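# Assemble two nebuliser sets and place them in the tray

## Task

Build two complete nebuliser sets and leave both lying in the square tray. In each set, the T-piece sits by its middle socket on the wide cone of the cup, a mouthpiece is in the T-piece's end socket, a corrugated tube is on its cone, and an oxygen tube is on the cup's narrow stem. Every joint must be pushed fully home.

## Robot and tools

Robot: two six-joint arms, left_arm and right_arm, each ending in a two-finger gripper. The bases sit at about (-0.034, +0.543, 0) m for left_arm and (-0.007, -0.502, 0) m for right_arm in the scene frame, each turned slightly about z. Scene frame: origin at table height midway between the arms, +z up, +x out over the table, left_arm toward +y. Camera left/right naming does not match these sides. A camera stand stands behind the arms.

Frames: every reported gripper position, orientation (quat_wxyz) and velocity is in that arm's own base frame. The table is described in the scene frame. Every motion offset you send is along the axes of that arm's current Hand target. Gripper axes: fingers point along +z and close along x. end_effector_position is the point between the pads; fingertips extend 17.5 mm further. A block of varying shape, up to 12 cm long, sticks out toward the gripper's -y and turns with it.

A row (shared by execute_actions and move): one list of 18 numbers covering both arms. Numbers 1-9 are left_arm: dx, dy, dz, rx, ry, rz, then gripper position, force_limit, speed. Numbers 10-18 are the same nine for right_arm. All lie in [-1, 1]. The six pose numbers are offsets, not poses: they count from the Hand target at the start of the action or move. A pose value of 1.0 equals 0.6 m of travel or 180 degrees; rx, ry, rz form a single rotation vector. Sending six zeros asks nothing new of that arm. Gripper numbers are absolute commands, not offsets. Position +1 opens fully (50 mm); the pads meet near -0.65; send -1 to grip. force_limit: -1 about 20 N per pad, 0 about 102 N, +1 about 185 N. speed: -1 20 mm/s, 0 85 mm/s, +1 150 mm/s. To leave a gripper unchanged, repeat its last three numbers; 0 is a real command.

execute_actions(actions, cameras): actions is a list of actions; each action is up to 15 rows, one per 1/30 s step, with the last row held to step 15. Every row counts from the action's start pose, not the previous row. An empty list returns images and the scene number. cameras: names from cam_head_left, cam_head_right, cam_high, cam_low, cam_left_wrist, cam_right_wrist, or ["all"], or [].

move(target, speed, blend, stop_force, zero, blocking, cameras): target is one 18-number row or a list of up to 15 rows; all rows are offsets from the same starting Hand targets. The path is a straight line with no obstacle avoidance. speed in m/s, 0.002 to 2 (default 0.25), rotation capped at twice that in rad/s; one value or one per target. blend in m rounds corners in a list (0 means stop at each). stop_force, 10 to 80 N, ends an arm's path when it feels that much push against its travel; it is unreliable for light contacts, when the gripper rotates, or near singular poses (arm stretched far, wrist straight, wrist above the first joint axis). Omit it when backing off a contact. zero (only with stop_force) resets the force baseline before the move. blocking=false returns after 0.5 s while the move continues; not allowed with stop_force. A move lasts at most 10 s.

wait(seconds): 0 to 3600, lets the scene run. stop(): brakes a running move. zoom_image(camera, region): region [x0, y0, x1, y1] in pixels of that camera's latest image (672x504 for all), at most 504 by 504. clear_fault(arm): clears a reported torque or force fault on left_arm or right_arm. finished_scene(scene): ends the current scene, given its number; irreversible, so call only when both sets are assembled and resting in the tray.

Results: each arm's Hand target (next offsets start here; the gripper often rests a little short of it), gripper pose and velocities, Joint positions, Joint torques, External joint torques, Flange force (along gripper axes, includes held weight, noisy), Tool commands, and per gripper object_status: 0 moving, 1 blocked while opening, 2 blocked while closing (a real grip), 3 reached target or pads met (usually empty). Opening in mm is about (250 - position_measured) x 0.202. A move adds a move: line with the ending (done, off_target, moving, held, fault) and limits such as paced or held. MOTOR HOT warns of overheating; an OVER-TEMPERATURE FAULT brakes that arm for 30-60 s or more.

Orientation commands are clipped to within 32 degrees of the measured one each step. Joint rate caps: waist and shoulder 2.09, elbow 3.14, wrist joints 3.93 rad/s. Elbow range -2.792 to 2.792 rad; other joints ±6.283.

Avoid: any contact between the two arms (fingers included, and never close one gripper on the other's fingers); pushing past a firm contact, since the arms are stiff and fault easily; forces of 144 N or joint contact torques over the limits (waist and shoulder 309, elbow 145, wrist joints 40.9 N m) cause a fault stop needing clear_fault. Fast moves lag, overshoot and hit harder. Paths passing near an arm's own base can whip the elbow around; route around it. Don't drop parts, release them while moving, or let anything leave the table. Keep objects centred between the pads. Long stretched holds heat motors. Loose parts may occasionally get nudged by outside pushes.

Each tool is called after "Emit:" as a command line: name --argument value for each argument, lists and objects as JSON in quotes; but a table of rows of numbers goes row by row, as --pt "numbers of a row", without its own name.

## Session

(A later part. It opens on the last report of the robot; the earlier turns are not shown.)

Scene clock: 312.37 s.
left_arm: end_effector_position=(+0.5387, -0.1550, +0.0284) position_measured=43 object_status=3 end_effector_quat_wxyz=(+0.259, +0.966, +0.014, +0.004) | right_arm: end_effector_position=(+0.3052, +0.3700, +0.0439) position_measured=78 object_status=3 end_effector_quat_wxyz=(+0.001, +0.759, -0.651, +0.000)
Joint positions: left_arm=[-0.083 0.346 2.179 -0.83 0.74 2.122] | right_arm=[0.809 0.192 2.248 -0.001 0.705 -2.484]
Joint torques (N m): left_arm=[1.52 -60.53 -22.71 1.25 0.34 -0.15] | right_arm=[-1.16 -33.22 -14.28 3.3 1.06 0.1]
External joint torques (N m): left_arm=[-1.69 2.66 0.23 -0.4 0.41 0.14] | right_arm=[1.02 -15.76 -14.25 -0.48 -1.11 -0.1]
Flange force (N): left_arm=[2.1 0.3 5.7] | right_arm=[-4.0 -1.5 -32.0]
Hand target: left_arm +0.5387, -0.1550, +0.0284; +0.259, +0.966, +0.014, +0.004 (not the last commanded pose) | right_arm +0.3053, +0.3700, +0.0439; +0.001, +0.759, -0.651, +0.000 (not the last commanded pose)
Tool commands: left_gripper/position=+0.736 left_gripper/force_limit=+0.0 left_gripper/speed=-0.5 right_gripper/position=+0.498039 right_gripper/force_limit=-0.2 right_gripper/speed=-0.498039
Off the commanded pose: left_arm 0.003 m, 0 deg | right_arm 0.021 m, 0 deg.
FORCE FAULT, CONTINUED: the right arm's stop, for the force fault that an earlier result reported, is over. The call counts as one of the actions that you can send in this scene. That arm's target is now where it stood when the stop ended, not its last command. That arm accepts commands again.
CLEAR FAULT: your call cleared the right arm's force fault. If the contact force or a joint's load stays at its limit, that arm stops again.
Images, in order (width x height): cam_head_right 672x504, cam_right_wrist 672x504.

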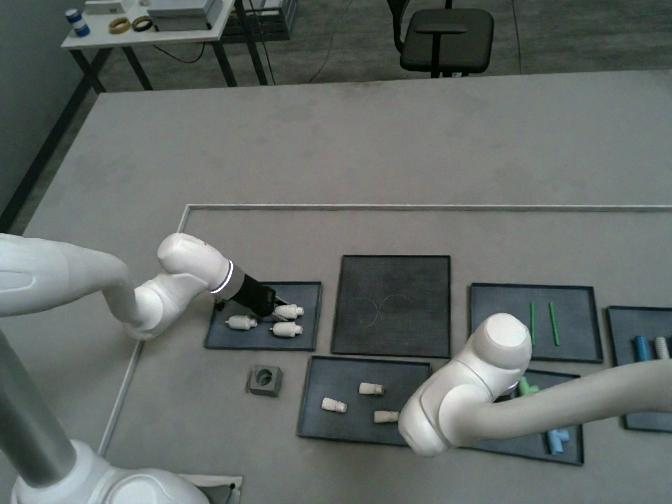

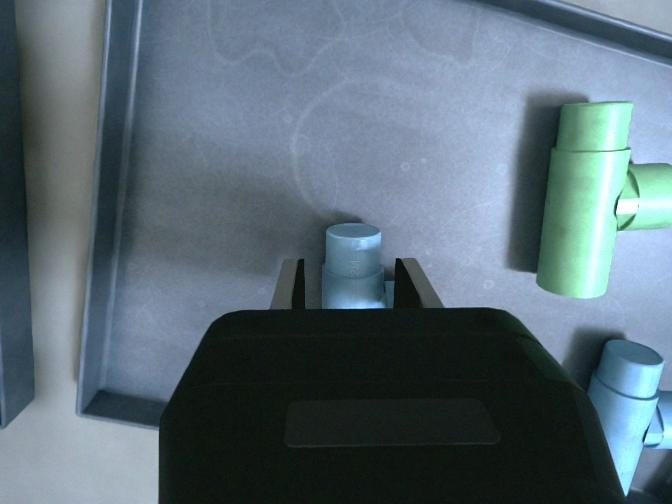

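Emit:
move --pt "0 0 0 0 0 0 0.736 0 -0.5 0 0 -0.025 0 0 0 0.498 -0.2 -0.5" --pt "0 -0.0023 0.004 0 0 0 0.736 0 -0.5 0 -0.0133 -0.025 0 0 0 0.498 -0.2 -0.5" --speed 0.1 --cameras '["cam_right_wrist","cam_left_wrist"]'

Emit:
move --pt "0 0 0 0 0 0 0.736 0 -0.5 0 0 0.0598 0 0 0 0.498 -0.2 -0.5" --speed 0.03 --stop_force 10

Scene clock: 321.13 s.
left_arm: end_effector_position=(+0.5388, -0.1550, +0.0256) position_measured=43 object_status=3 end_effector_quat_wxyz=(+0.259, +0.966, +0.014, +0.004) | right_arm: end_effector_position=(+0.3131, +0.3713, +0.0589) position_measured=78 object_status=3 end_effector_quat_wxyz=(+0.001, +0.759, -0.651, +0.000)
Joint positions: left_arm=[-0.083 0.35 2.18 -0.835 0.736 2.128] | right_arm=[0.799 0.177 2.226 -0.001 0.741 -2.494]
Joint torques (N m): left_arm=[1.64 -60.85 -22.53 1.25 0.33 -0.19] | right_arm=[-1.88 -46.92 -28.61 2.75 0.14 -0.01]
External joint torques (N m): left_arm=[-1.72 2.63 0.05 -0.4 0.41 0.18] | right_arm=[1.88 -1.72 -1.17 0.2 -0.19 0.01]
Flange force (N): left_arm=[2.4 0.3 5.7] | right_arm=[-2.9 2.6 -3.0]
Hand target: left_arm +0.5388, -0.1550, +0.0256; +0.259, +0.966, +0.014, +0.004 | right_arm +0.3132, +0.3712, +0.0589; +0.001, +0.759, -0.651, +0.000
Off the commanded pose: left_arm 0.000 m, 0 deg | right_arm 0.000 m, 0 deg.
move: done
Images, in order (width x height): cam_left_wrist 672x504, cam_right_wrist 672x504.

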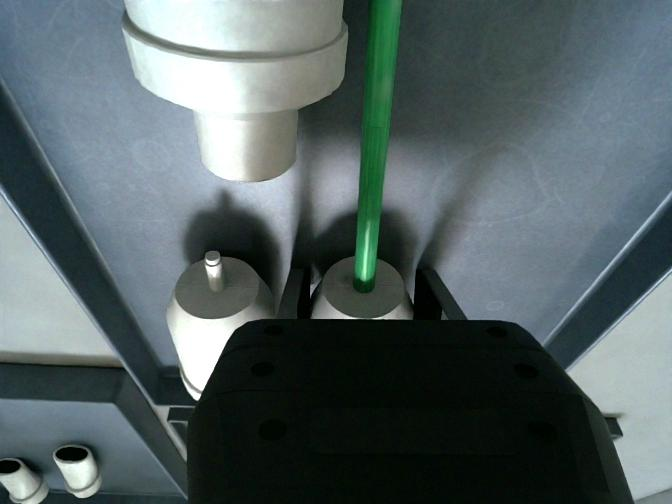

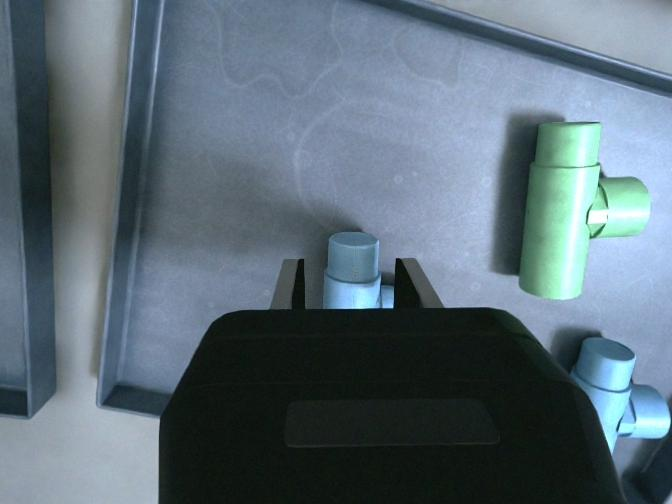

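Scene clock: 323.00 s.
left_arm: end_effector_position=(+0.5388, -0.1550, +0.0256) position_measured=43 object_status=3 end_effector_quat_wxyz=(+0.259, +0.966, +0.014, +0.004) | right_arm: end_effector_position=(+0.3131, +0.3712, +0.0230) position_measured=78 object_status=3 end_effector_quat_wxyz=(+0.001, +0.759, -0.651, +0.000)
Joint positions: left_arm=[-0.083 0.35 2.18 -0.835 0.736 2.128] | right_arm=[0.799 0.233 2.25 -0.001 0.661 -2.494]
Joint torques (N m): left_arm=[1.67 -60.91 -22.46 1.23 0.31 -0.2] | right_arm=[-2.09 -49.98 -25.94 2.47 0.1 0.06]
External joint torques (N m): left_arm=[-1.83 2.77 -0.05 -0.38 0.44 0.2] | right_arm=[1.96 -1.71 -1.04 0.2 -0.14 -0.06]
Flange force (N): left_arm=[2.7 0.4 5.9] | right_arm=[-2.9 2.6 -3.1]
Hand target: left_arm +0.5388, -0.1550, +0.0256; +0.259, +0.966, +0.014, +0.004 | right_arm +0.3131, +0.3712, +0.0230; +0.001, +0.759, -0.651, +0.000
Off the commanded pose: left_arm 0.000 m, 0 deg | right_arm 0.000 m, 0 deg.
move: done

Emit:
execute_actions --actions '[[[0,0,0,0,0,0,-1,0,-0.5,0,0,0,0,0,0,-1,-0.2,-0.5]],[[0,0,0,0,0,0,-1,0,-0.5,0,0,0,0,0,0,-1,-0.2,-0.5]]]'

Scene clock: 328.87 s.
left_arm: end_effector_position=(+0.5388, -0.1550, +0.0256) position_measured=69 object_status=2 end_effector_quat_wxyz=(+0.259, +0.966, +0.014, +0.004) | right_arm: end_effector_position=(+0.3131, +0.3712, +0.0230) position_measured=135 object_status=2 end_effector_quat_wxyz=(+0.001, +0.759, -0.651, +0.000)
Joint positions: left_arm=[-0.083 0.35 2.18 -0.835 0.736 2.128] | right_arm=[0.799 0.233 2.25 -0.001 0.661 -2.494]
Joint torques (N m): left_arm=[1.65 -60.56 -22.46 1.23 0.34 -0.13] | right_arm=[-2.07 -50.01 -25.95 2.47 0.13 0.06]
External joint torques (N m): left_arm=[-1.55 2.26 0.09 -0.38 0.41 0.13] | right_arm=[1.74 -1.62 -1.01 0.2 -0.17 -0.06]
External joint torques at the end of the 1st action: left_arm=[-1.42 2.24 0.05 -0.34 0.37 0.15] | right_arm=[2.18 -1.8 -1.15 0.22 -0.17 -0.03]
Flange force (N): left_arm=[1.9 0.4 4.9] | right_arm=[-2.5 2.3 -2.9]
Flange force at the end of the 1st action (N): left_arm=[2.0 0.2 4.8] | right_arm=[-3.3 2.9 -3.3]
Hand target: left_arm +0.5388, -0.1550, +0.0256; +0.259, +0.966, +0.014, +0.004 | right_arm +0.3131, +0.3712, +0.0230; +0.001, +0.759, -0.651, +0.000
Off the commanded pose: left_arm 0.000 m, 0 deg | right_arm 0.000 m, 0 deg.

Emit:
move --pt "0 0.1 -0.1732 0 0 0 -1 0 -0.5 0 0 -0.2167 0 0 0 -1 -0.2 -0.5" --pt "-0.0441 0.37 -0.08 0 -0.0695 0.1203 -1 0 -0.5 -0.1 -0.0964 -0.3093 0 0 0.6483 -1 -0.2 -0.5" --pt "-0.0882 0.635 0.0245 0 -0.1389 0.2406 -1 0 -0.5 -0.2072 -0.1928 -0.3093 0 0 -0.7034 -1 -0.2 -0.5" --speed 0.3 --blend 0.03

Emit:
move --pt "0 0.0017 -0.0029 0.0128 0 0 -1 0 -0.5 0 0 0 0 0 0 -1 -0.2 -0.5" --speed 0.1 --cameras '["cam_low","cam_right_wrist","cam_left_wrist","cam_high"]'

Emit:
zoom_image --camera "cam_low" --region '[270, 190, 410, 270]'

Scene clock: 350.93 s.
left_arm: end_effector_position=(+0.4953, -0.4936, +0.2036) position_measured=69 object_status=2 end_effector_quat_wxyz=(+0.236, +0.881, -0.396, -0.106) | right_arm: end_effector_position=(+0.4089, +0.5120, +0.2081) position_measured=135 object_status=2 end_effector_quat_wxyz=(+0.001, +0.923, +0.385, -0.001)
Joint positions: left_arm=[-0.629 0.386 1.693 -0.544 1.236 2.014] | right_arm=[0.844 0.256 1.786 0 1.103 1.624]
Joint torques (N m): left_arm=[1.65 -78.51 -36.74 2.3 0.2 -0.17] | right_arm=[-2.1 -64.94 -37.82 3.74 0.18 0.05]
External joint torques (N m): left_arm=[-1.71 3.08 0.37 -0.29 0.4 0.17] | right_arm=[2 -1.92 -1.58 0.25 -0.18 -0.05]
Flange force (N): left_arm=[4.0 -0.3 2.6] | right_arm=[0.0 -3.0 -2.7]
Hand target: left_arm +0.4953, -0.4936, +0.2036; +0.236, +0.881, -0.396, -0.106 | right_arm +0.4089, +0.5120, +0.2081; +0.001, +0.923, +0.385, -0.001
Off the commanded pose: left_arm 0.000 m, 0 deg | right_arm 0.000 m, 0 deg.
move: done

Scene clock: 351.47 s.
left_arm: end_effector_position=(+0.4953, -0.4936, +0.2056) position_measured=69 object_status=2 end_effector_quat_wxyz=(+0.219, +0.886, -0.398, -0.098) | right_arm: end_effector_position=(+0.4089, +0.5120, +0.2081) position_measured=135 object_status=2 end_effector_quat_wxyz=(+0.001, +0.923, +0.385, -0.001)
Joint positions: left_arm=[-0.643 0.376 1.692 -0.506 1.223 1.984] | right_arm=[0.844 0.256 1.786 0 1.103 1.624]
Joint torques (N m): left_arm=[1.82 -78.35 -37.16 2.51 0.13 -0.11] | right_arm=[-2.06 -65.04 -37.86 3.71 0.17 0.01]
External joint torques (N m): left_arm=[-1.8 3.18 0.48 -0.33 0.4 0.1] | right_arm=[2.06 -1.25 -1.36 0.27 -0.16 -0.01]
Flange force (N): left_arm=[4.0 0.0 2.8] | right_arm=[0.5 -3.2 -2.0]
Hand target: left_arm +0.4953, -0.4936, +0.2056; +0.219, +0.886, -0.398, -0.098 | right_arm +0.4089, +0.5120, +0.2081; +0.001, +0.923, +0.385, -0.001
Off the commanded pose: left_arm 0.000 m, 0 deg | right_arm 0.000 m, 0 deg.
move: done
Images, in order (width x height): cam_high 672x504, cam_low 672x504, cam_left_wrist 672x504, cam_right_wrist 672x504.

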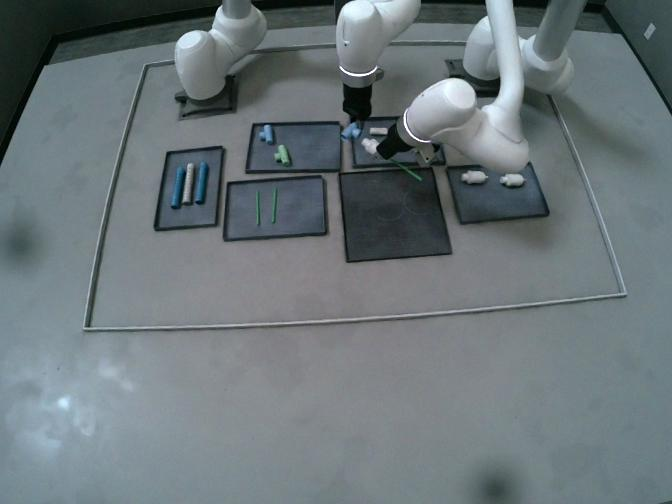

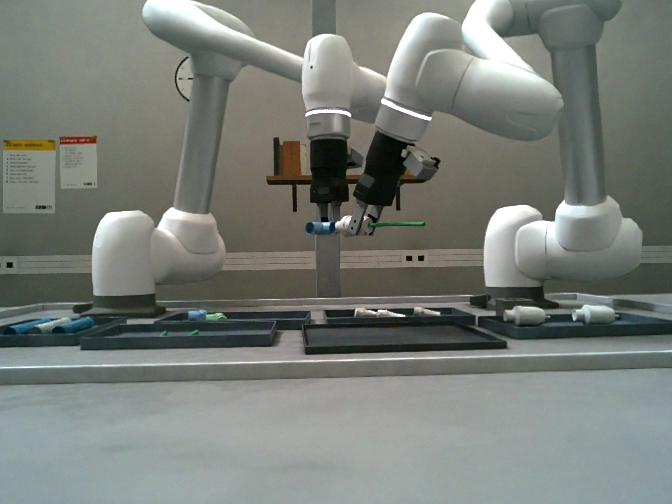

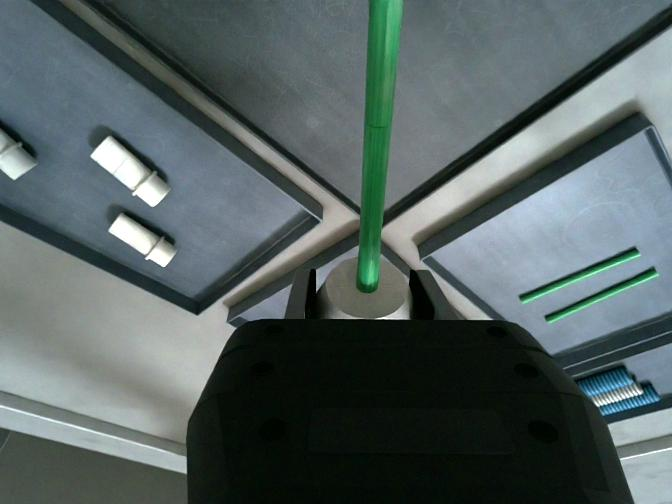

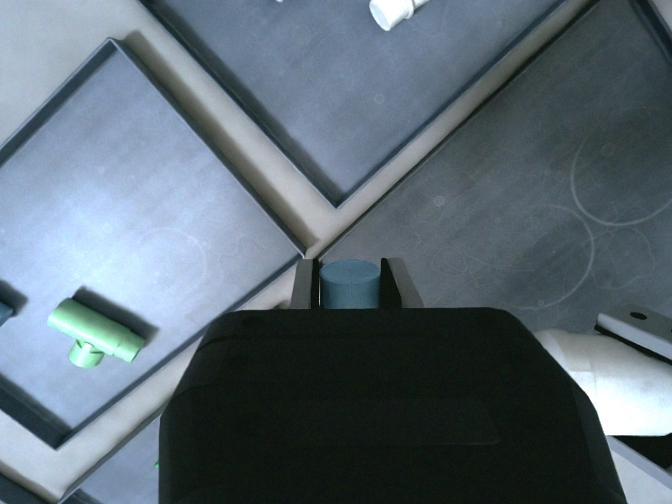

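Scaled by 3.600 from the camera's image (finer frame: 960x720).

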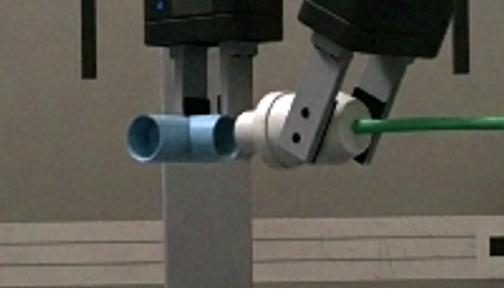

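Emit:
move --target '[0,0,0,0,0,0,-1,0,-0.5,0.09,0.0033,-0.0008,0,0,0,-1,-0.2,-0.5]' --speed 0.015 --stop_force 10 --cameras '["cam_low"]'

Emit:
zoom_image --camera "cam_low" --region '[290, 200, 390, 260]'

Scene clock: 357.73 s.
left_arm: end_effector_position=(+0.4953, -0.4936, +0.2056) position_measured=69 object_status=2 end_effector_quat_wxyz=(+0.219, +0.886, -0.398, -0.098) | right_arm: end_effector_position=(+0.4271, +0.5291, +0.2081) position_measured=135 object_status=2 end_effector_quat_wxyz=(+0.001, +0.923, +0.385, -0.001)
Joint positions: left_arm=[-0.643 0.376 1.692 -0.506 1.223 1.984] | right_arm=[0.841 0.293 1.737 0 1.116 1.621]
Joint torques (N m): left_arm=[-10.17 -78.7 -33.63 -0.54 2.97 0.08] | right_arm=[-5.82 -67.84 -46.55 2.16 -4.71 -0.42]
External joint torques (N m): left_arm=[10.19 3.32 -3.17 2.73 -2.45 -0.08] | right_arm=[5.79 -2.57 7 1.84 4.71 0.42]
Flange force (N): left_arm=[7.3 -15.0 -5.1] | right_arm=[-15.6 -7.6 -2.9]
Hand target: left_arm +0.4953, -0.4936, +0.2056; +0.219, +0.886, -0.398, -0.098 | right_arm +0.4270, +0.5291, +0.2081; +0.001, +0.923, +0.385, -0.001 (not the last commanded pose)
Off the commanded pose: left_arm 0.000 m, 0 deg | right_arm 0.029 m, 0 deg.
move: contact (right_arm)

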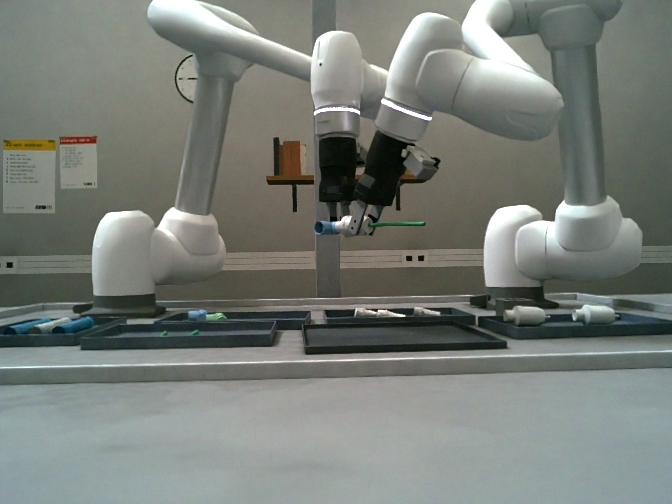

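Scaled by 5.040 from the camera's image (finer frame: 960x720).

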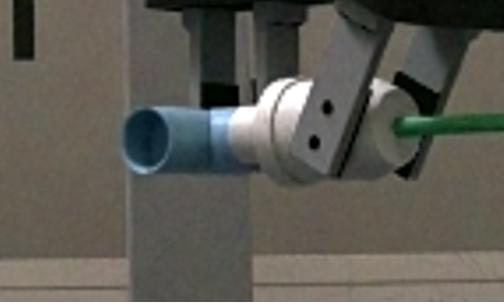

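Emit:
move --pt "0 0 0 0 0 0 -1 0 -0.5 -0.0025 0 0 0 0 0 -1 -0.2 -0.5" --pt "0 0 0 0 0 0 -1 0 -0.5 -0.0025 -0.0025 -0.0008 0 0 0 -1 -0.2 -0.5" --speed 0.03

Emit:
move --target '[0,0,0,0,0,0,-1,0,-0.5,0.05,0.0018,0,0,0,0,-1,-0.2,-0.5]' --speed 0.015 --stop_force 20

Scene clock: 374.40 s.
left_arm: end_effector_position=(+0.4953, -0.4936, +0.2056) position_measured=69 object_status=2 end_effector_quat_wxyz=(+0.219, +0.886, -0.398, -0.098) | right_arm: end_effector_position=(+0.4249, +0.5290, +0.2086) position_measured=135 object_status=2 end_effector_quat_wxyz=(+0.001, +0.923, +0.385, -0.002)
Joint positions: left_arm=[-0.643 0.376 1.692 -0.506 1.223 1.984] | right_arm=[0.843 0.29 1.739 0 1.116 1.623]
Joint torques (N m): left_arm=[1.5 -77.82 -37.22 2.48 0.14 -0.13] | right_arm=[-2.24 -68.59 -37.95 3.75 0.21 0.04]
External joint torques (N m): left_arm=[-1.89 2.66 0.33 -0.31 0.39 0.12] | right_arm=[2.04 -1.46 -1.64 0.26 -0.21 -0.04]
Flange force (N): left_arm=[3.6 0.4 2.5] | right_arm=[0.8 -3.0 -2.4]
Hand target: left_arm +0.4953, -0.4936, +0.2056; +0.219, +0.886, -0.398, -0.098 | right_arm +0.4249, +0.5291, +0.2086; +0.001, +0.923, +0.385, -0.001
Off the commanded pose: left_arm 0.000 m, 0 deg | right_arm 0.000 m, 0 deg.
move: done

Scene clock: 375.40 s.
left_arm: end_effector_position=(+0.4953, -0.4936, +0.2056) position_measured=69 object_status=2 end_effector_quat_wxyz=(+0.219, +0.886, -0.398, -0.098) | right_arm: end_effector_position=(+0.4266, +0.5308, +0.2086) position_measured=135 object_status=2 end_effector_quat_wxyz=(+0.001, +0.923, +0.385, -0.002)
Joint positions: left_arm=[-0.643 0.376 1.692 -0.506 1.223 1.984] | right_arm=[0.843 0.294 1.734 0 1.117 1.623]
Joint torques (N m): left_arm=[-18.8 -79.03 -30.46 -2.82 5.43 0.3] | right_arm=[-9.3 -67.16 -52.66 0.77 -8.48 -0.78]
External joint torques (N m): left_arm=[18.28 3.54 -6.59 4.99 -4.91 -0.3] | right_arm=[9.22 -3.6 13 3.25 8.48 0.78]
Flange force (N): left_arm=[11.5 -25.1 -10.6] | right_arm=[-27.4 -11.9 -4.0]
Hand target: left_arm +0.4953, -0.4936, +0.2056; +0.219, +0.886, -0.398, -0.098 | right_arm +0.4266, +0.5308, +0.2086; +0.001, +0.923, +0.385, -0.002 (not the last commanded pose)
Off the commanded pose: left_arm 0.000 m, 0 deg | right_arm 0.028 m, 0 deg.
move: contact (right_arm)

Emit:
move --pt "0 0 0 0 0 0 -1 0 -0.5 -0.0025 0 0 0 0 0 -1 -0.2 -0.5" --pt "0 0 0 0 0 0 -1 0 -0.5 -0.0025 -0.004 0 0 0 0 -1 -0.2 -0.5" --speed 0.03

Emit:
move --target '[0,0,0,0,0,0,-1,0,-0.5,0.05,0.0018,0,0,0,0,-1,-0.2,-0.5]' --speed 0.015 --stop_force 20 --cameras '["cam_low"]'

Emit:
zoom_image --camera "cam_low" --region '[290, 200, 390, 260]'

Scene clock: 381.13 s.
left_arm: end_effector_position=(+0.4953, -0.4936, +0.2056) position_measured=69 object_status=2 end_effector_quat_wxyz=(+0.219, +0.886, -0.398, -0.098) | right_arm: end_effector_position=(+0.4237, +0.5313, +0.2086) position_measured=135 object_status=2 end_effector_quat_wxyz=(+0.001, +0.923, +0.385, -0.002)
Joint positions: left_arm=[-0.643 0.376 1.692 -0.506 1.223 1.984] | right_arm=[0.847 0.292 1.737 0 1.117 1.627]
Joint torques (N m): left_arm=[0.18 -77.92 -37.28 1.98 0.21 -0.2] | right_arm=[-1.95 -67.77 -39.06 3.83 -0.55 -0.1]
External joint torques (N m): left_arm=[-0.09 2.69 0.52 0.21 0.31 0.2] | right_arm=[2.15 -2.37 -0.41 0.18 0.55 0.1]
Flange force (N): left_arm=[2.7 -1.9 1.5] | right_arm=[-2.6 -3.0 -3.1]
Hand target: left_arm +0.4953, -0.4936, +0.2056; +0.219, +0.886, -0.398, -0.098 | right_arm +0.4238, +0.5315, +0.2086; +0.001, +0.923, +0.385, -0.002
Off the commanded pose: left_arm 0.000 m, 0 deg | right_arm 0.000 m, 0 deg.
move: done

Scene clock: 382.10 s.
left_arm: end_effector_position=(+0.4953, -0.4936, +0.2056) position_measured=69 object_status=2 end_effector_quat_wxyz=(+0.219, +0.886, -0.398, -0.098) | right_arm: end_effector_position=(+0.4251, +0.5329, +0.2085) position_measured=135 object_status=2 end_effector_quat_wxyz=(+0.001, +0.923, +0.385, -0.002)
Joint positions: left_arm=[-0.643 0.376 1.692 -0.506 1.223 1.984] | right_arm=[0.847 0.295 1.732 0 1.118 1.627]
Joint torques (N m): left_arm=[-22.17 -79.08 -29.39 -3.7 6.16 0.25] | right_arm=[-10.51 -67 -55.01 0.31 -9.81 -0.9]
External joint torques (N m): left_arm=[22.13 3.89 -7.43 5.88 -5.64 -0.25] | right_arm=[10.36 -4.04 15.22 3.72 9.81 0.9]
Flange force (N): left_arm=[12.3 -30.2 -12.9] | right_arm=[-31.9 -13.2 -4.4]
Hand target: left_arm +0.4953, -0.4936, +0.2056; +0.219, +0.886, -0.398, -0.098 | right_arm +0.4251, +0.5329, +0.2085; +0.001, +0.923, +0.385, -0.002 (not the last commanded pose)
Off the commanded pose: left_arm 0.000 m, 0 deg | right_arm 0.028 m, 0 deg.
move: contact (right_arm)

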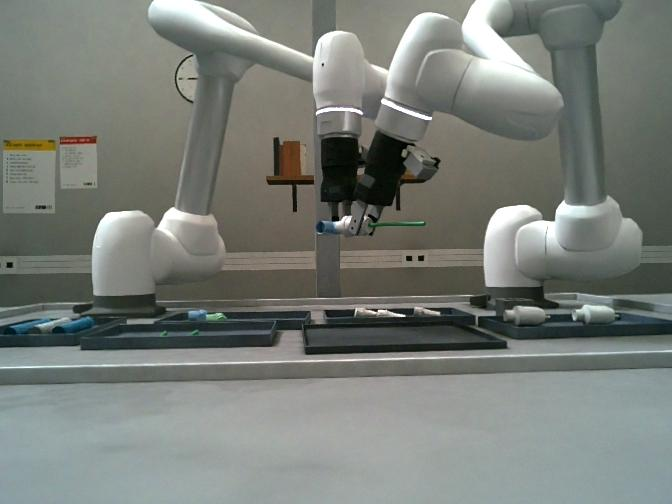

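Scaled by 5.040 from the camera's image (finer frame: 960x720).

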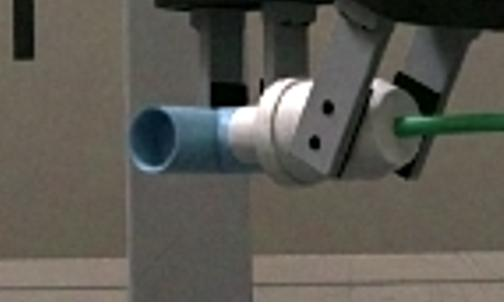

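Emit:
move --pt "0 0 0 0 0 0 -1 0 -0.5 -0.0033 0 0 0 0 0 -1 -0.2 -0.5" --pt "0 0 0 0 0 0 -1 0 -0.5 -0.0033 0 -0.0025 0 0 0 -1 -0.2 -0.5" --speed 0.03

Emit:
move --target '[0,0,0,0,0,0,-1,0,-0.5,0.05,0.0018,0,0,0,0,-1,-0.2,-0.5]' --speed 0.015 --stop_force 15 --cameras '["cam_low","cam_high","cam_head_right"]'

Emit:
zoom_image --camera "cam_high" --region '[330, 100, 430, 190]'

Emit:
zoom_image --camera "cam_low" --region '[300, 210, 380, 250]'

Scene clock: 390.77 s.
left_arm: end_effector_position=(+0.4953, -0.4936, +0.2056) position_measured=69 object_status=2 end_effector_quat_wxyz=(+0.219, +0.886, -0.398, -0.098) | right_arm: end_effector_position=(+0.4237, +0.5314, +0.2100) position_measured=135 object_status=2 end_effector_quat_wxyz=(+0.001, +0.923, +0.385, -0.002)
Joint positions: left_arm=[-0.643 0.376 1.692 -0.506 1.223 1.984] | right_arm=[0.847 0.291 1.735 0 1.12 1.627]
Joint torques (N m): left_arm=[-1.11 -77.48 -36.53 1.81 -0.08 -0.16] | right_arm=[-2.26 -69.13 -40.85 3.6 -0.95 -0.11]
External joint torques (N m): left_arm=[0.83 2.53 -0.2 0.36 0.6 0.16] | right_arm=[2.26 -1.37 1.34 0.4 0.97 0.11]
Flange force (N): left_arm=[3.9 -2.9 -0.5] | right_arm=[-4.3 -3.0 -1.3]
Hand target: left_arm +0.4953, -0.4936, +0.2056; +0.219, +0.886, -0.398, -0.098 | right_arm +0.4237, +0.5314, +0.2100; +0.001, +0.923, +0.385, -0.002
Off the commanded pose: left_arm 0.000 m, 0 deg | right_arm 0.000 m, 0 deg.
move: done

Scene clock: 391.70 s.
left_arm: end_effector_position=(+0.4953, -0.4936, +0.2056) position_measured=69 object_status=2 end_effector_quat_wxyz=(+0.219, +0.886, -0.398, -0.098) | right_arm: end_effector_position=(+0.4246, +0.5325, +0.2102) position_measured=135 object_status=2 end_effector_quat_wxyz=(+0.001, +0.923, +0.385, -0.002)
Joint positions: left_arm=[-0.643 0.376 1.692 -0.506 1.223 1.984] | right_arm=[0.847 0.293 1.732 0 1.121 1.627]
Joint torques (N m): left_arm=[-14.8 -77.86 -31.66 -1.79 3.99 0.09] | right_arm=[-7.56 -68.4 -50.64 1.51 -6.86 -0.65]
External joint torques (N m): left_arm=[14.45 2.89 -5.12 3.96 -3.47 -0.09] | right_arm=[7.46 -2.43 10.93 2.51 6.86 0.65]
Flange force (N): left_arm=[9.1 -20.1 -8.9] | right_arm=[-22.3 -9.6 -2.4]
Hand target: left_arm +0.4953, -0.4936, +0.2056; +0.219, +0.886, -0.398, -0.098 | right_arm +0.4246, +0.5324, +0.2102; +0.001, +0.923, +0.385, -0.002 (not the last commanded pose)
Off the commanded pose: left_arm 0.000 m, 0 deg | right_arm 0.029 m, 0 deg.
move: contact (right_arm)
Images, in order (width x height): cam_head_right 672x504, cam_high 672x504, cam_low 672x504.

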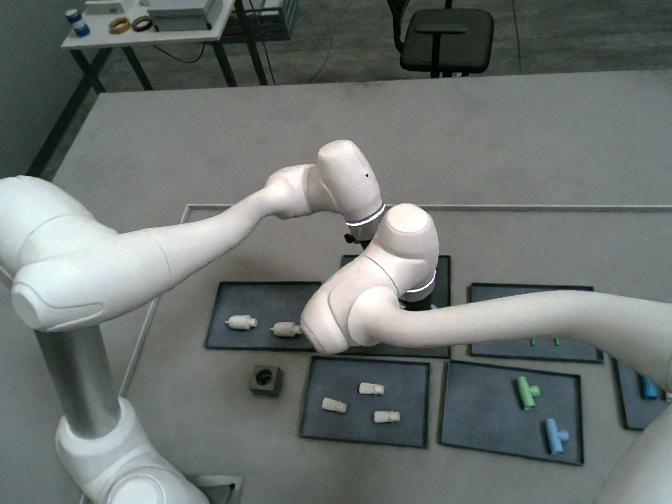

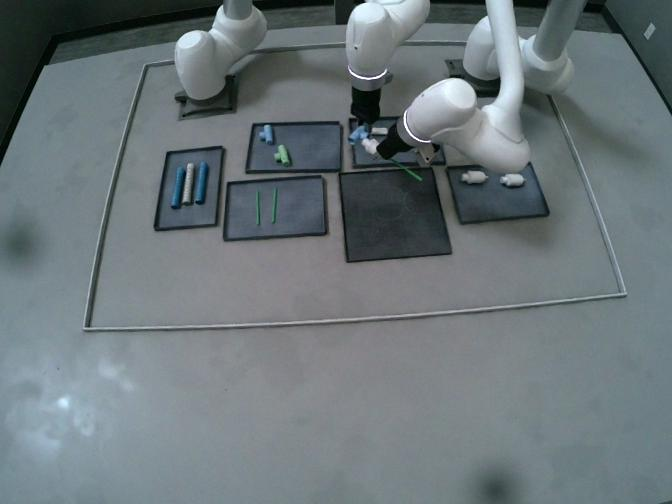

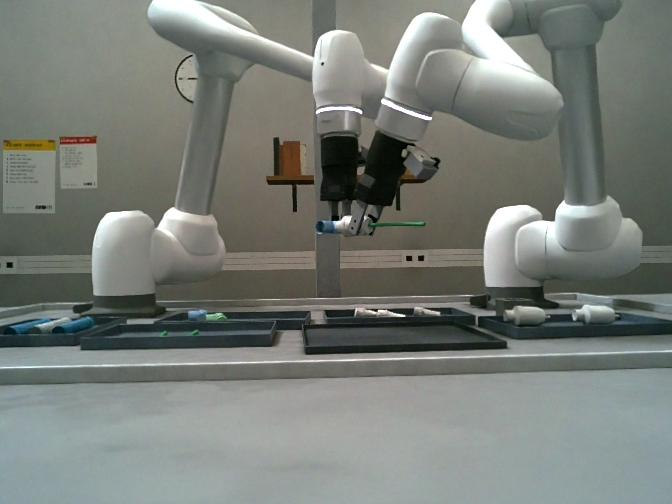

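Scaled by 5.040 from the camera's image (finer frame: 960x720).

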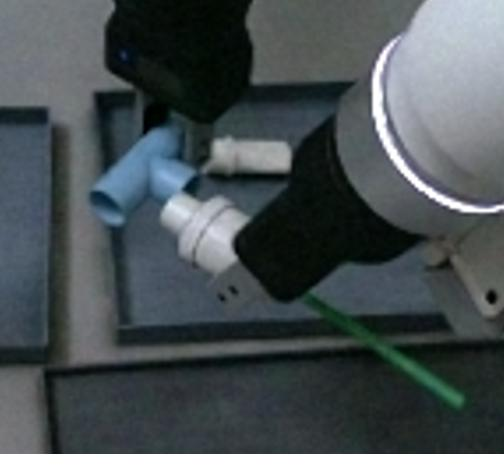

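Scaled by 6.300 from the camera's image (finer frame: 960x720).

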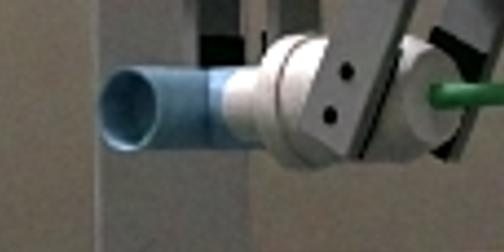

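Emit:
move --pt "0 0 0 0 0 0 -1 0 -0.5 -0.05 0 0.0015 0 0 0 -1 -0.2 -0.5" --pt "0 0 0 0 0 0 -1 0 -0.5 -0.05 0.0283 0.0015 0 0 0 -1 -0.2 -0.5" --speed 0.1 --cameras '["cam_low","cam_high"]'

Emit:
zoom_image --camera "cam_high" --region '[330, 110, 410, 180]'

Emit:
zoom_image --camera "cam_low" --region '[290, 210, 380, 250]'

Scene clock: 404.33 s.
left_arm: end_effector_position=(+0.4953, -0.4936, +0.2056) position_measured=69 object_status=2 end_effector_quat_wxyz=(+0.219, +0.886, -0.398, -0.098) | right_arm: end_effector_position=(+0.4155, +0.4992, +0.2094) position_measured=135 object_status=2 end_effector_quat_wxyz=(+0.001, +0.923, +0.385, -0.002)
Joint positions: left_arm=[-0.643 0.376 1.692 -0.506 1.223 1.984] | right_arm=[0.824 0.247 1.794 0 1.105 1.603]
Joint torques (N m): left_arm=[1.56 -78.03 -37.2 2.52 0.13 -0.18] | right_arm=[-2.07 -64.09 -37.69 3.72 0.2 0.05]
External joint torques (N m): left_arm=[-1.72 2.74 0.44 -0.35 0.4 0.17] | right_arm=[2.26 -2.02 -1.72 0.27 -0.19 -0.05]
Flange force (N): left_arm=[3.4 0.1 2.5] | right_arm=[0.1 -3.4 -3.0]
Hand target: left_arm +0.4953, -0.4936, +0.2056; +0.219, +0.886, -0.398, -0.098 | right_arm +0.4156, +0.4992, +0.2094; +0.001, +0.923, +0.385, -0.002
Off the commanded pose: left_arm 0.000 m, 0 deg | right_arm 0.000 m, 0 deg.
move: done
Images, in order (width x height): cam_high 672x504, cam_low 672x504.

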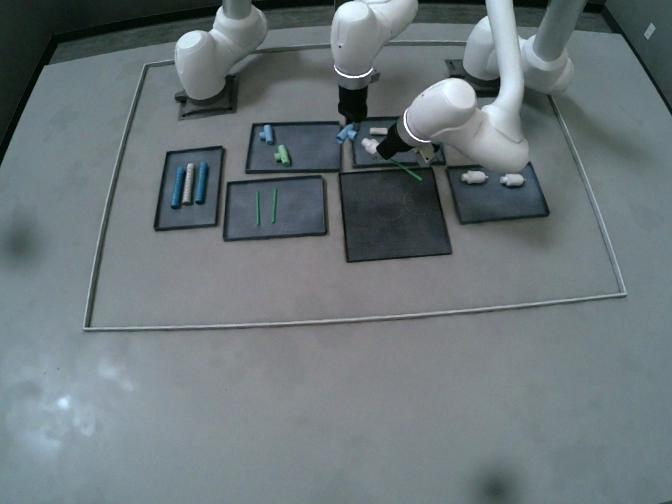

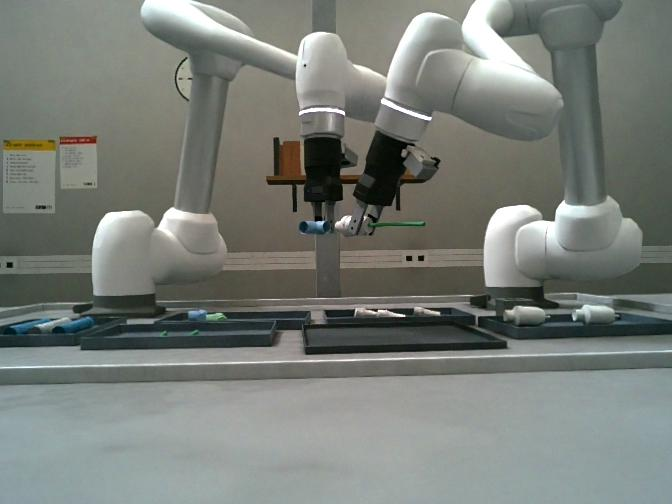

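Scaled by 6.300 from the camera's image (finer frame: 960x720).

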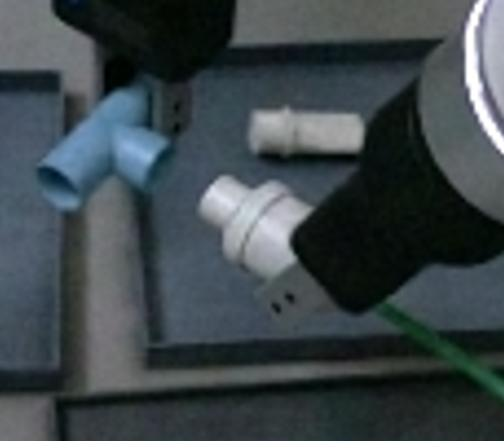

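Scaled by 5.600 from the camera's image (finer frame: 960x720).

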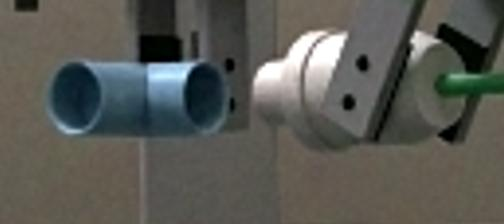

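Emit:
move --target '[0,0,0,0,0,0,-1,0,-0.5,0.09,0.0033,-0.0008,0,0,0,-1,-0.2,-0.5]' --speed 0.02 --stop_force 10

Scene clock: 409.93 s.
left_arm: end_effector_position=(+0.4953, -0.4936, +0.2056) position_measured=69 object_status=2 end_effector_quat_wxyz=(+0.219, +0.886, -0.398, -0.098) | right_arm: end_effector_position=(+0.4377, +0.5199, +0.2094) position_measured=135 object_status=2 end_effector_quat_wxyz=(+0.001, +0.923, +0.385, -0.002)
Joint positions: left_arm=[-0.643 0.376 1.692 -0.506 1.223 1.984] | right_arm=[0.821 0.292 1.735 0 1.12 1.6]
Joint torques (N m): left_arm=[-15.66 -78.47 -33.56 -2.63 3.4 -0.13] | right_arm=[-5.56 -67.28 -50.63 2.53 -7.3 -0.31]
External joint torques (N m): left_arm=[15.5 3.27 -3.27 4.8 -2.89 0.13] | right_arm=[5.28 -3.62 10.9 1.48 7.31 0.31]
Flange force (N): left_arm=[5.8 -21.9 -8.7] | right_arm=[-23.4 -6.4 -4.1]
Hand target: left_arm +0.4953, -0.4936, +0.2056; +0.219, +0.886, -0.398, -0.098 | right_arm +0.4376, +0.5199, +0.2094; +0.001, +0.923, +0.385, -0.002 (not the last commanded pose)
Off the commanded pose: left_arm 0.000 m, 0 deg | right_arm 0.024 m, 0 deg.
move: contact (right_arm)

Emit:
execute_actions --actions '[[[0,0,0,0,0,0,-1,0,-0.5,0,0,0,0,0,0,-1,-0.2,-0.5]]]' --cameras '["cam_low","cam_high"]'

Emit:
zoom_image --camera "cam_high" --region '[330, 110, 410, 180]'

Emit:
zoom_image --camera "cam_low" --region '[290, 210, 380, 250]'

Scene clock: 413.50 s.
left_arm: end_effector_position=(+0.4953, -0.4936, +0.2056) position_measured=69 object_status=2 end_effector_quat_wxyz=(+0.219, +0.886, -0.398, -0.098) | right_arm: end_effector_position=(+0.4376, +0.5199, +0.2094) position_measured=135 object_status=2 end_effector_quat_wxyz=(+0.001, +0.923, +0.385, -0.002)
Joint positions: left_arm=[-0.643 0.376 1.692 -0.506 1.223 1.984] | right_arm=[0.821 0.292 1.735 0 1.12 1.6]
Joint torques (N m): left_arm=[-15.49 -78.3 -33.48 -2.5 3.35 -0.1] | right_arm=[-5.71 -67.43 -50.83 2.54 -7.26 -0.26]
External joint torques (N m): left_arm=[15.34 2.94 -3.46 4.68 -2.83 0.1] | right_arm=[5.68 -3.13 11.25 1.47 7.27 0.26]
Flange force (N): left_arm=[5.8 -21.5 -9.0] | right_arm=[-23.4 -6.9 -3.3]
Hand target: left_arm +0.4953, -0.4936, +0.2056; +0.219, +0.886, -0.398, -0.098 | right_arm +0.4376, +0.5199, +0.2094; +0.001, +0.923, +0.385, -0.002
Off the commanded pose: left_arm 0.000 m, 0 deg | right_arm 0.000 m, 0 deg.
Images, in order (width x height): cam_high 672x504, cam_low 672x504.

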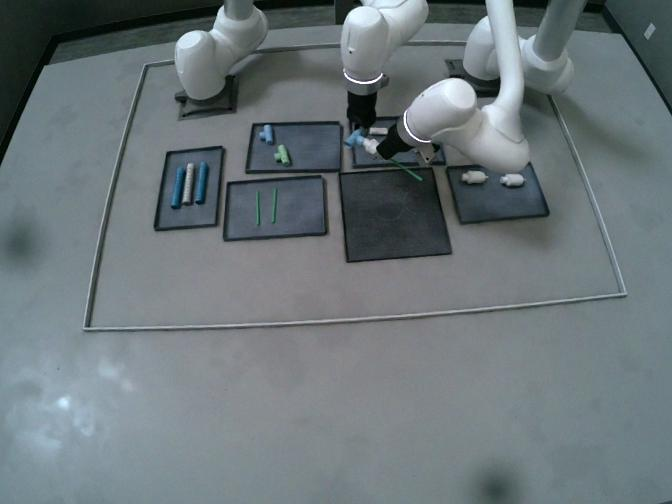

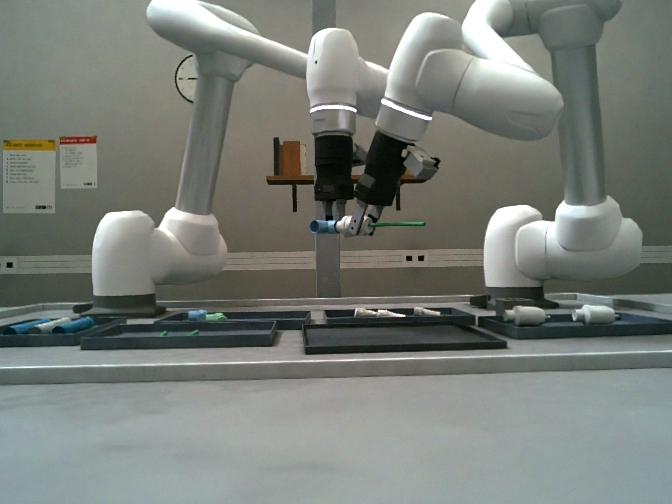

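Scaled by 6.300 from the camera's image (finer frame: 960x720).

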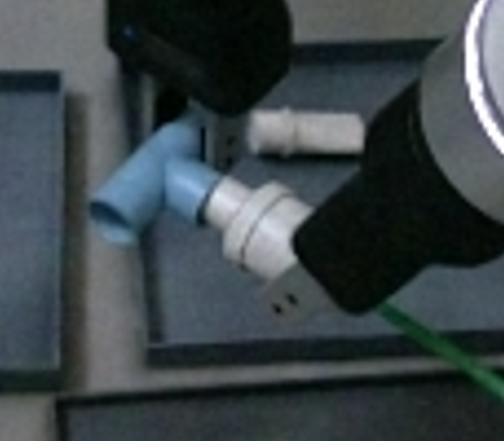

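Scaled by 5.600 from the camera's image (finer frame: 960x720).

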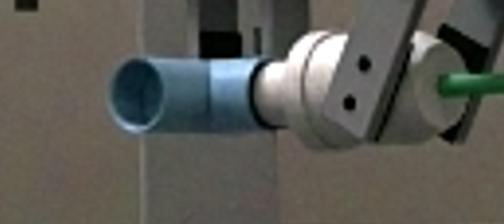

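Emit:
move --pt "0 0 0 0 0 0 -1 0 -0.5 -0.0035 0 0 0 0 0 -1 -0.2 -0.5" --pt "0 0 0 0 0 0 -1 0 -0.5 -0.0035 -0.005 -0.002 0 0 0 -1 -0.2 -0.5" --speed 0.03

Emit:
move --target '[0,0,0,0,0,0,-1,0,-0.5,0.05,0.0018,0,0,0,0,-1,-0.2,-0.5]' --speed 0.015 --stop_force 15

Scene clock: 421.07 s.
left_arm: end_effector_position=(+0.4953, -0.4936, +0.2056) position_measured=69 object_status=2 end_effector_quat_wxyz=(+0.219, +0.886, -0.398, -0.098) | right_arm: end_effector_position=(+0.4340, +0.5205, +0.2106) position_measured=135 object_status=2 end_effector_quat_wxyz=(+0.001, +0.923, +0.385, -0.002)
Joint positions: left_arm=[-0.643 0.376 1.692 -0.506 1.223 1.984] | right_arm=[0.825 0.289 1.738 0 1.121 1.605]
Joint torques (N m): left_arm=[1.61 -78.16 -37.18 2.43 0.08 -0.17] | right_arm=[-2.39 -68.51 -38.21 3.79 0.15 0.11]
External joint torques (N m): left_arm=[-1.76 3.23 0.49 -0.26 0.44 0.17] | right_arm=[1.89 -1.88 -1.59 0.24 -0.14 -0.11]
Flange force (N): left_arm=[4.1 -0.2 2.7] | right_arm=[0.2 -2.7 -2.7]
Hand target: left_arm +0.4953, -0.4936, +0.2056; +0.219, +0.886, -0.398, -0.098 | right_arm +0.4340, +0.5206, +0.2106; +0.001, +0.923, +0.385, -0.002
Off the commanded pose: left_arm 0.000 m, 0 deg | right_arm 0.000 m, 0 deg.
move: done

Scene clock: 422.30 s.
left_arm: end_effector_position=(+0.4954, -0.4936, +0.2056) position_measured=69 object_status=2 end_effector_quat_wxyz=(+0.219, +0.886, -0.398, -0.098) | right_arm: end_effector_position=(+0.4409, +0.5271, +0.2105) position_measured=135 object_status=2 end_effector_quat_wxyz=(+0.001, +0.923, +0.385, -0.003)
Joint positions: left_arm=[-0.643 0.376 1.692 -0.506 1.223 1.984] | right_arm=[0.824 0.303 1.719 0 1.126 1.604]
Joint torques (N m): left_arm=[-12.33 -76.59 -29.53 -0.11 4.52 0.48] | right_arm=[-9.43 -70.47 -49.45 0.88 -5.7 -0.35]
External joint torques (N m): left_arm=[12.67 1.27 -7.25 2.31 -4 -0.48] | right_arm=[9.39 -1.34 9.7 3.14 5.71 0.35]
Flange force (N): left_arm=[11.6 -16.2 -9.4] | right_arm=[-18.8 -12.6 -0.9]
Hand target: left_arm +0.4953, -0.4936, +0.2056; +0.219, +0.886, -0.398, -0.098 | right_arm +0.4409, +0.5271, +0.2105; +0.001, +0.923, +0.385, -0.003 (not the last commanded pose)
Off the commanded pose: left_arm 0.000 m, 0 deg | right_arm 0.021 m, 0 deg.
move: contact (right_arm)

Emit:
move --pt "0 0 0 0 0 0 -1 0 -0.5 -0.001 -0.003 0 0 0 0 -1 -0.2 -0.5" --speed 0.02

Emit:
move --target '[0,0,0,0,0,0,-1,0,-0.5,0.04,0.0014,0,0,0,0,-1,-0.2,-0.5]' --speed 0.012 --stop_force 20

Scene clock: 425.37 s.
left_arm: end_effector_position=(+0.4952, -0.4935, +0.2055) position_measured=69 object_status=2 end_effector_quat_wxyz=(+0.218, +0.886, -0.398, -0.098) | right_arm: end_effector_position=(+0.4393, +0.5279, +0.2105) position_measured=135 object_status=2 end_effector_quat_wxyz=(+0.001, +0.923, +0.385, -0.003)
Joint positions: left_arm=[-0.643 0.376 1.692 -0.506 1.223 1.984] | right_arm=[0.827 0.302 1.719 0 1.126 1.606]
Joint torques (N m): left_arm=[0.7 -74.66 -41.26 1.28 -3.41 -0.6] | right_arm=[6.62 -73.17 -41.63 6.53 -0.67 -0.44]
External joint torques (N m): left_arm=[-1.19 -0.55 4.34 0.88 3.94 0.6] | right_arm=[-6.79 0.9 1.75 -2.49 0.68 0.44]
Flange force (N): left_arm=[-7.8 1.2 -1.6] | right_arm=[-1.5 9.4 1.3]
Hand target: left_arm +0.4953, -0.4936, +0.2056; +0.219, +0.886, -0.398, -0.098 | right_arm +0.4392, +0.5279, +0.2105; +0.001, +0.923, +0.385, -0.003
Off the commanded pose: left_arm 0.000 m, 0 deg | right_arm 0.000 m, 0 deg.
move: done

Scene clock: 426.33 s.
left_arm: end_effector_position=(+0.4953, -0.4936, +0.2056) position_measured=69 object_status=2 end_effector_quat_wxyz=(+0.219, +0.886, -0.398, -0.098) | right_arm: end_effector_position=(+0.4426, +0.5312, +0.2105) position_measured=135 object_status=2 end_effector_quat_wxyz=(+0.001, +0.923, +0.385, -0.003)
Joint positions: left_arm=[-0.643 0.376 1.692 -0.506 1.223 1.984] | right_arm=[0.826 0.309 1.71 0 1.129 1.606]
Joint torques (N m): left_arm=[-16.95 -75.59 -36.3 -3.26 0.85 -0.08] | right_arm=[1.3 -72.13 -54.05 4.42 -8.05 -1.14]
External joint torques (N m): left_arm=[16.77 0.9 -0.28 5.43 -0.33 0.07] | right_arm=[-1.68 -0.23 14.27 -0.41 8.06 1.14]
Flange force (N): left_arm=[-2.7 -21.6 -12.0] | right_arm=[-24.6 2.9 0.6]
Hand target: left_arm +0.4953, -0.4936, +0.2056; +0.219, +0.886, -0.398, -0.098 | right_arm +0.4426, +0.5312, +0.2105; +0.001, +0.923, +0.385, -0.003 (not the last commanded pose)
Off the commanded pose: left_arm 0.000 m, 0 deg | right_arm 0.019 m, 0 deg.
move: contact (right_arm)

Emit:
move --target '[0,0,0,0,0,0,-1,0,-0.5,0.03,0.0018,0,0,0,0,-1,-0.2,-0.5]' --speed 0.012 --stop_force 25 --cameras '["cam_low"]'

Emit:
zoom_image --camera "cam_low" --region '[290, 210, 380, 250]'

Scene clock: 430.63 s.
left_arm: end_effector_position=(+0.4954, -0.4935, +0.2056) position_measured=69 object_status=2 end_effector_quat_wxyz=(+0.219, +0.886, -0.398, -0.098) | right_arm: end_effector_position=(+0.4465, +0.5347, +0.2104) position_measured=135 object_status=2 end_effector_quat_wxyz=(+0.002, +0.923, +0.385, -0.003)
Joint positions: left_arm=[-0.643 0.376 1.692 -0.506 1.223 1.984] | right_arm=[0.826 0.317 1.699 0 1.132 1.606]
Joint torques (N m): left_arm=[-38.45 -77.61 -28.62 -8.86 6.98 0.23] | right_arm=[-7.64 -70.18 -68.95 1.11 -17.17 -1.52]
External joint torques (N m): left_arm=[38.59 2.41 -8.1 11.05 -6.46 -0.23] | right_arm=[7.68 -2.86 29.26 2.92 17.19 1.52]
Flange force (N): left_arm=[7.0 -49.8 -25.5] | right_arm=[-54.3 -8.7 -1.5]
Hand target: left_arm +0.4953, -0.4936, +0.2056; +0.219, +0.886, -0.398, -0.098 | right_arm +0.4465, +0.5347, +0.2104; +0.002, +0.923, +0.385, -0.003 (not the last commanded pose)
Off the commanded pose: left_arm 0.000 m, 0 deg | right_arm 0.013 m, 0 deg.
move: contact (right_arm)

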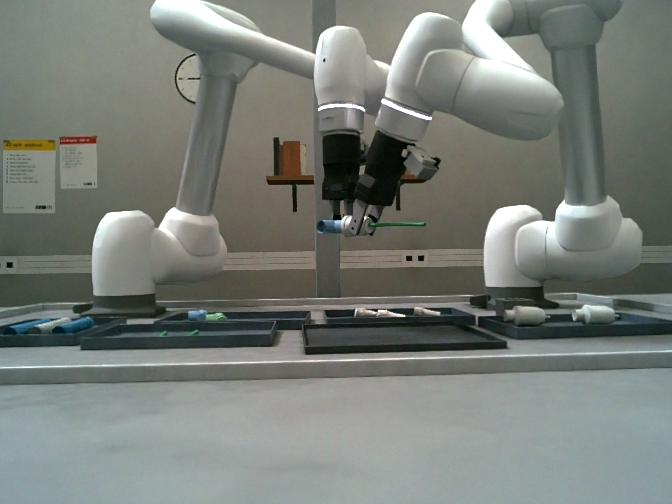

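Scaled by 5.600 from the camera's image (finer frame: 960x720).

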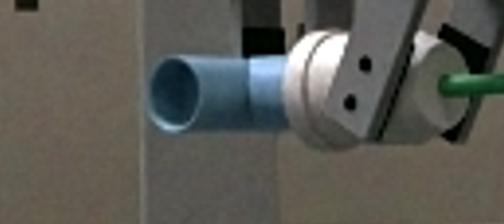

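Emit:
move --target '[0,0,0,0,0,0,-1,0,-0.5,0.02,0,0,0,0,0,-1,-0.2,-0.5]' --speed 0.01 --stop_force 15

Emit:
move --target '[0,0,0,0,0,0,-1,0,-0.5,-0.0095,0,0,0,0,0,-1,-0.2,-0.5]' --speed 0.02

Scene clock: 496.63 s.
left_arm: end_effector_position=(+0.4953, -0.4936, +0.2056) position_measured=69 object_status=2 end_effector_quat_wxyz=(+0.219, +0.886, -0.398, -0.098) | right_arm: end_effector_position=(+0.4476, +0.5359, +0.2103) position_measured=135 object_status=2 end_effector_quat_wxyz=(+0.002, +0.923, +0.385, -0.003)
Joint positions: left_arm=[-0.643 0.376 1.692 -0.506 1.223 1.984] | right_arm=[0.826 0.319 1.696 0 1.133 1.605]
Joint torques (N m): left_arm=[-56.92 -79.18 -23.68 -14.27 11.31 0.05] | right_arm=[-13.79 -67.63 -81.84 -0.85 -25.16 -1.59]
External joint torques (N m): left_arm=[56.94 3.94 -13.25 16.46 -10.8 -0.06] | right_arm=[13.42 -5.69 42.04 4.87 25.18 1.59]
Flange force (N): left_arm=[12.7 -74.3 -36.7] | right_arm=[-80.2 -14.8 -3.9]
Hand target: left_arm +0.4953, -0.4936, +0.2056; +0.219, +0.886, -0.398, -0.098 | right_arm +0.4476, +0.5358, +0.2103; +0.002, +0.923, +0.385, -0.003 (not the last commanded pose)
Off the commanded pose: left_arm 0.000 m, 0 deg | right_arm 0.010 m, 0 deg.
move: contact (right_arm)

Scene clock: 497.17 s.
left_arm: end_effector_position=(+0.4950, -0.4939, +0.2056) position_measured=69 object_status=2 end_effector_quat_wxyz=(+0.219, +0.886, -0.398, -0.098) | right_arm: end_effector_position=(+0.4438, +0.5319, +0.2104) position_measured=135 object_status=2 end_effector_quat_wxyz=(+0.001, +0.923, +0.385, -0.003)
Joint positions: left_arm=[-0.644 0.376 1.692 -0.506 1.223 1.984] | right_arm=[0.826 0.311 1.707 0 1.13 1.606]
Joint torques (N m): left_arm=[25.21 -75 -38.75 10.98 -3.16 0.99] | right_arm=[0.91 -75.96 -22.31 4.13 10.33 -0.32]
External joint torques (N m): left_arm=[-25.41 0.13 1.96 -8.81 3.68 -0.99] | right_arm=[-0.99 2.97 -17.67 -0.08 -10.33 0.32]
Flange force (N): left_arm=[4.9 33.2 15.4] | right_arm=[34.3 -1.9 1.7]
Hand target: left_arm +0.4953, -0.4936, +0.2056; +0.219, +0.886, -0.398, -0.098 | right_arm +0.4436, +0.5318, +0.2104; +0.002, +0.923, +0.385, -0.003
Off the commanded pose: left_arm 0.000 m, 0 deg | right_arm 0.000 m, 0 deg.
move: done


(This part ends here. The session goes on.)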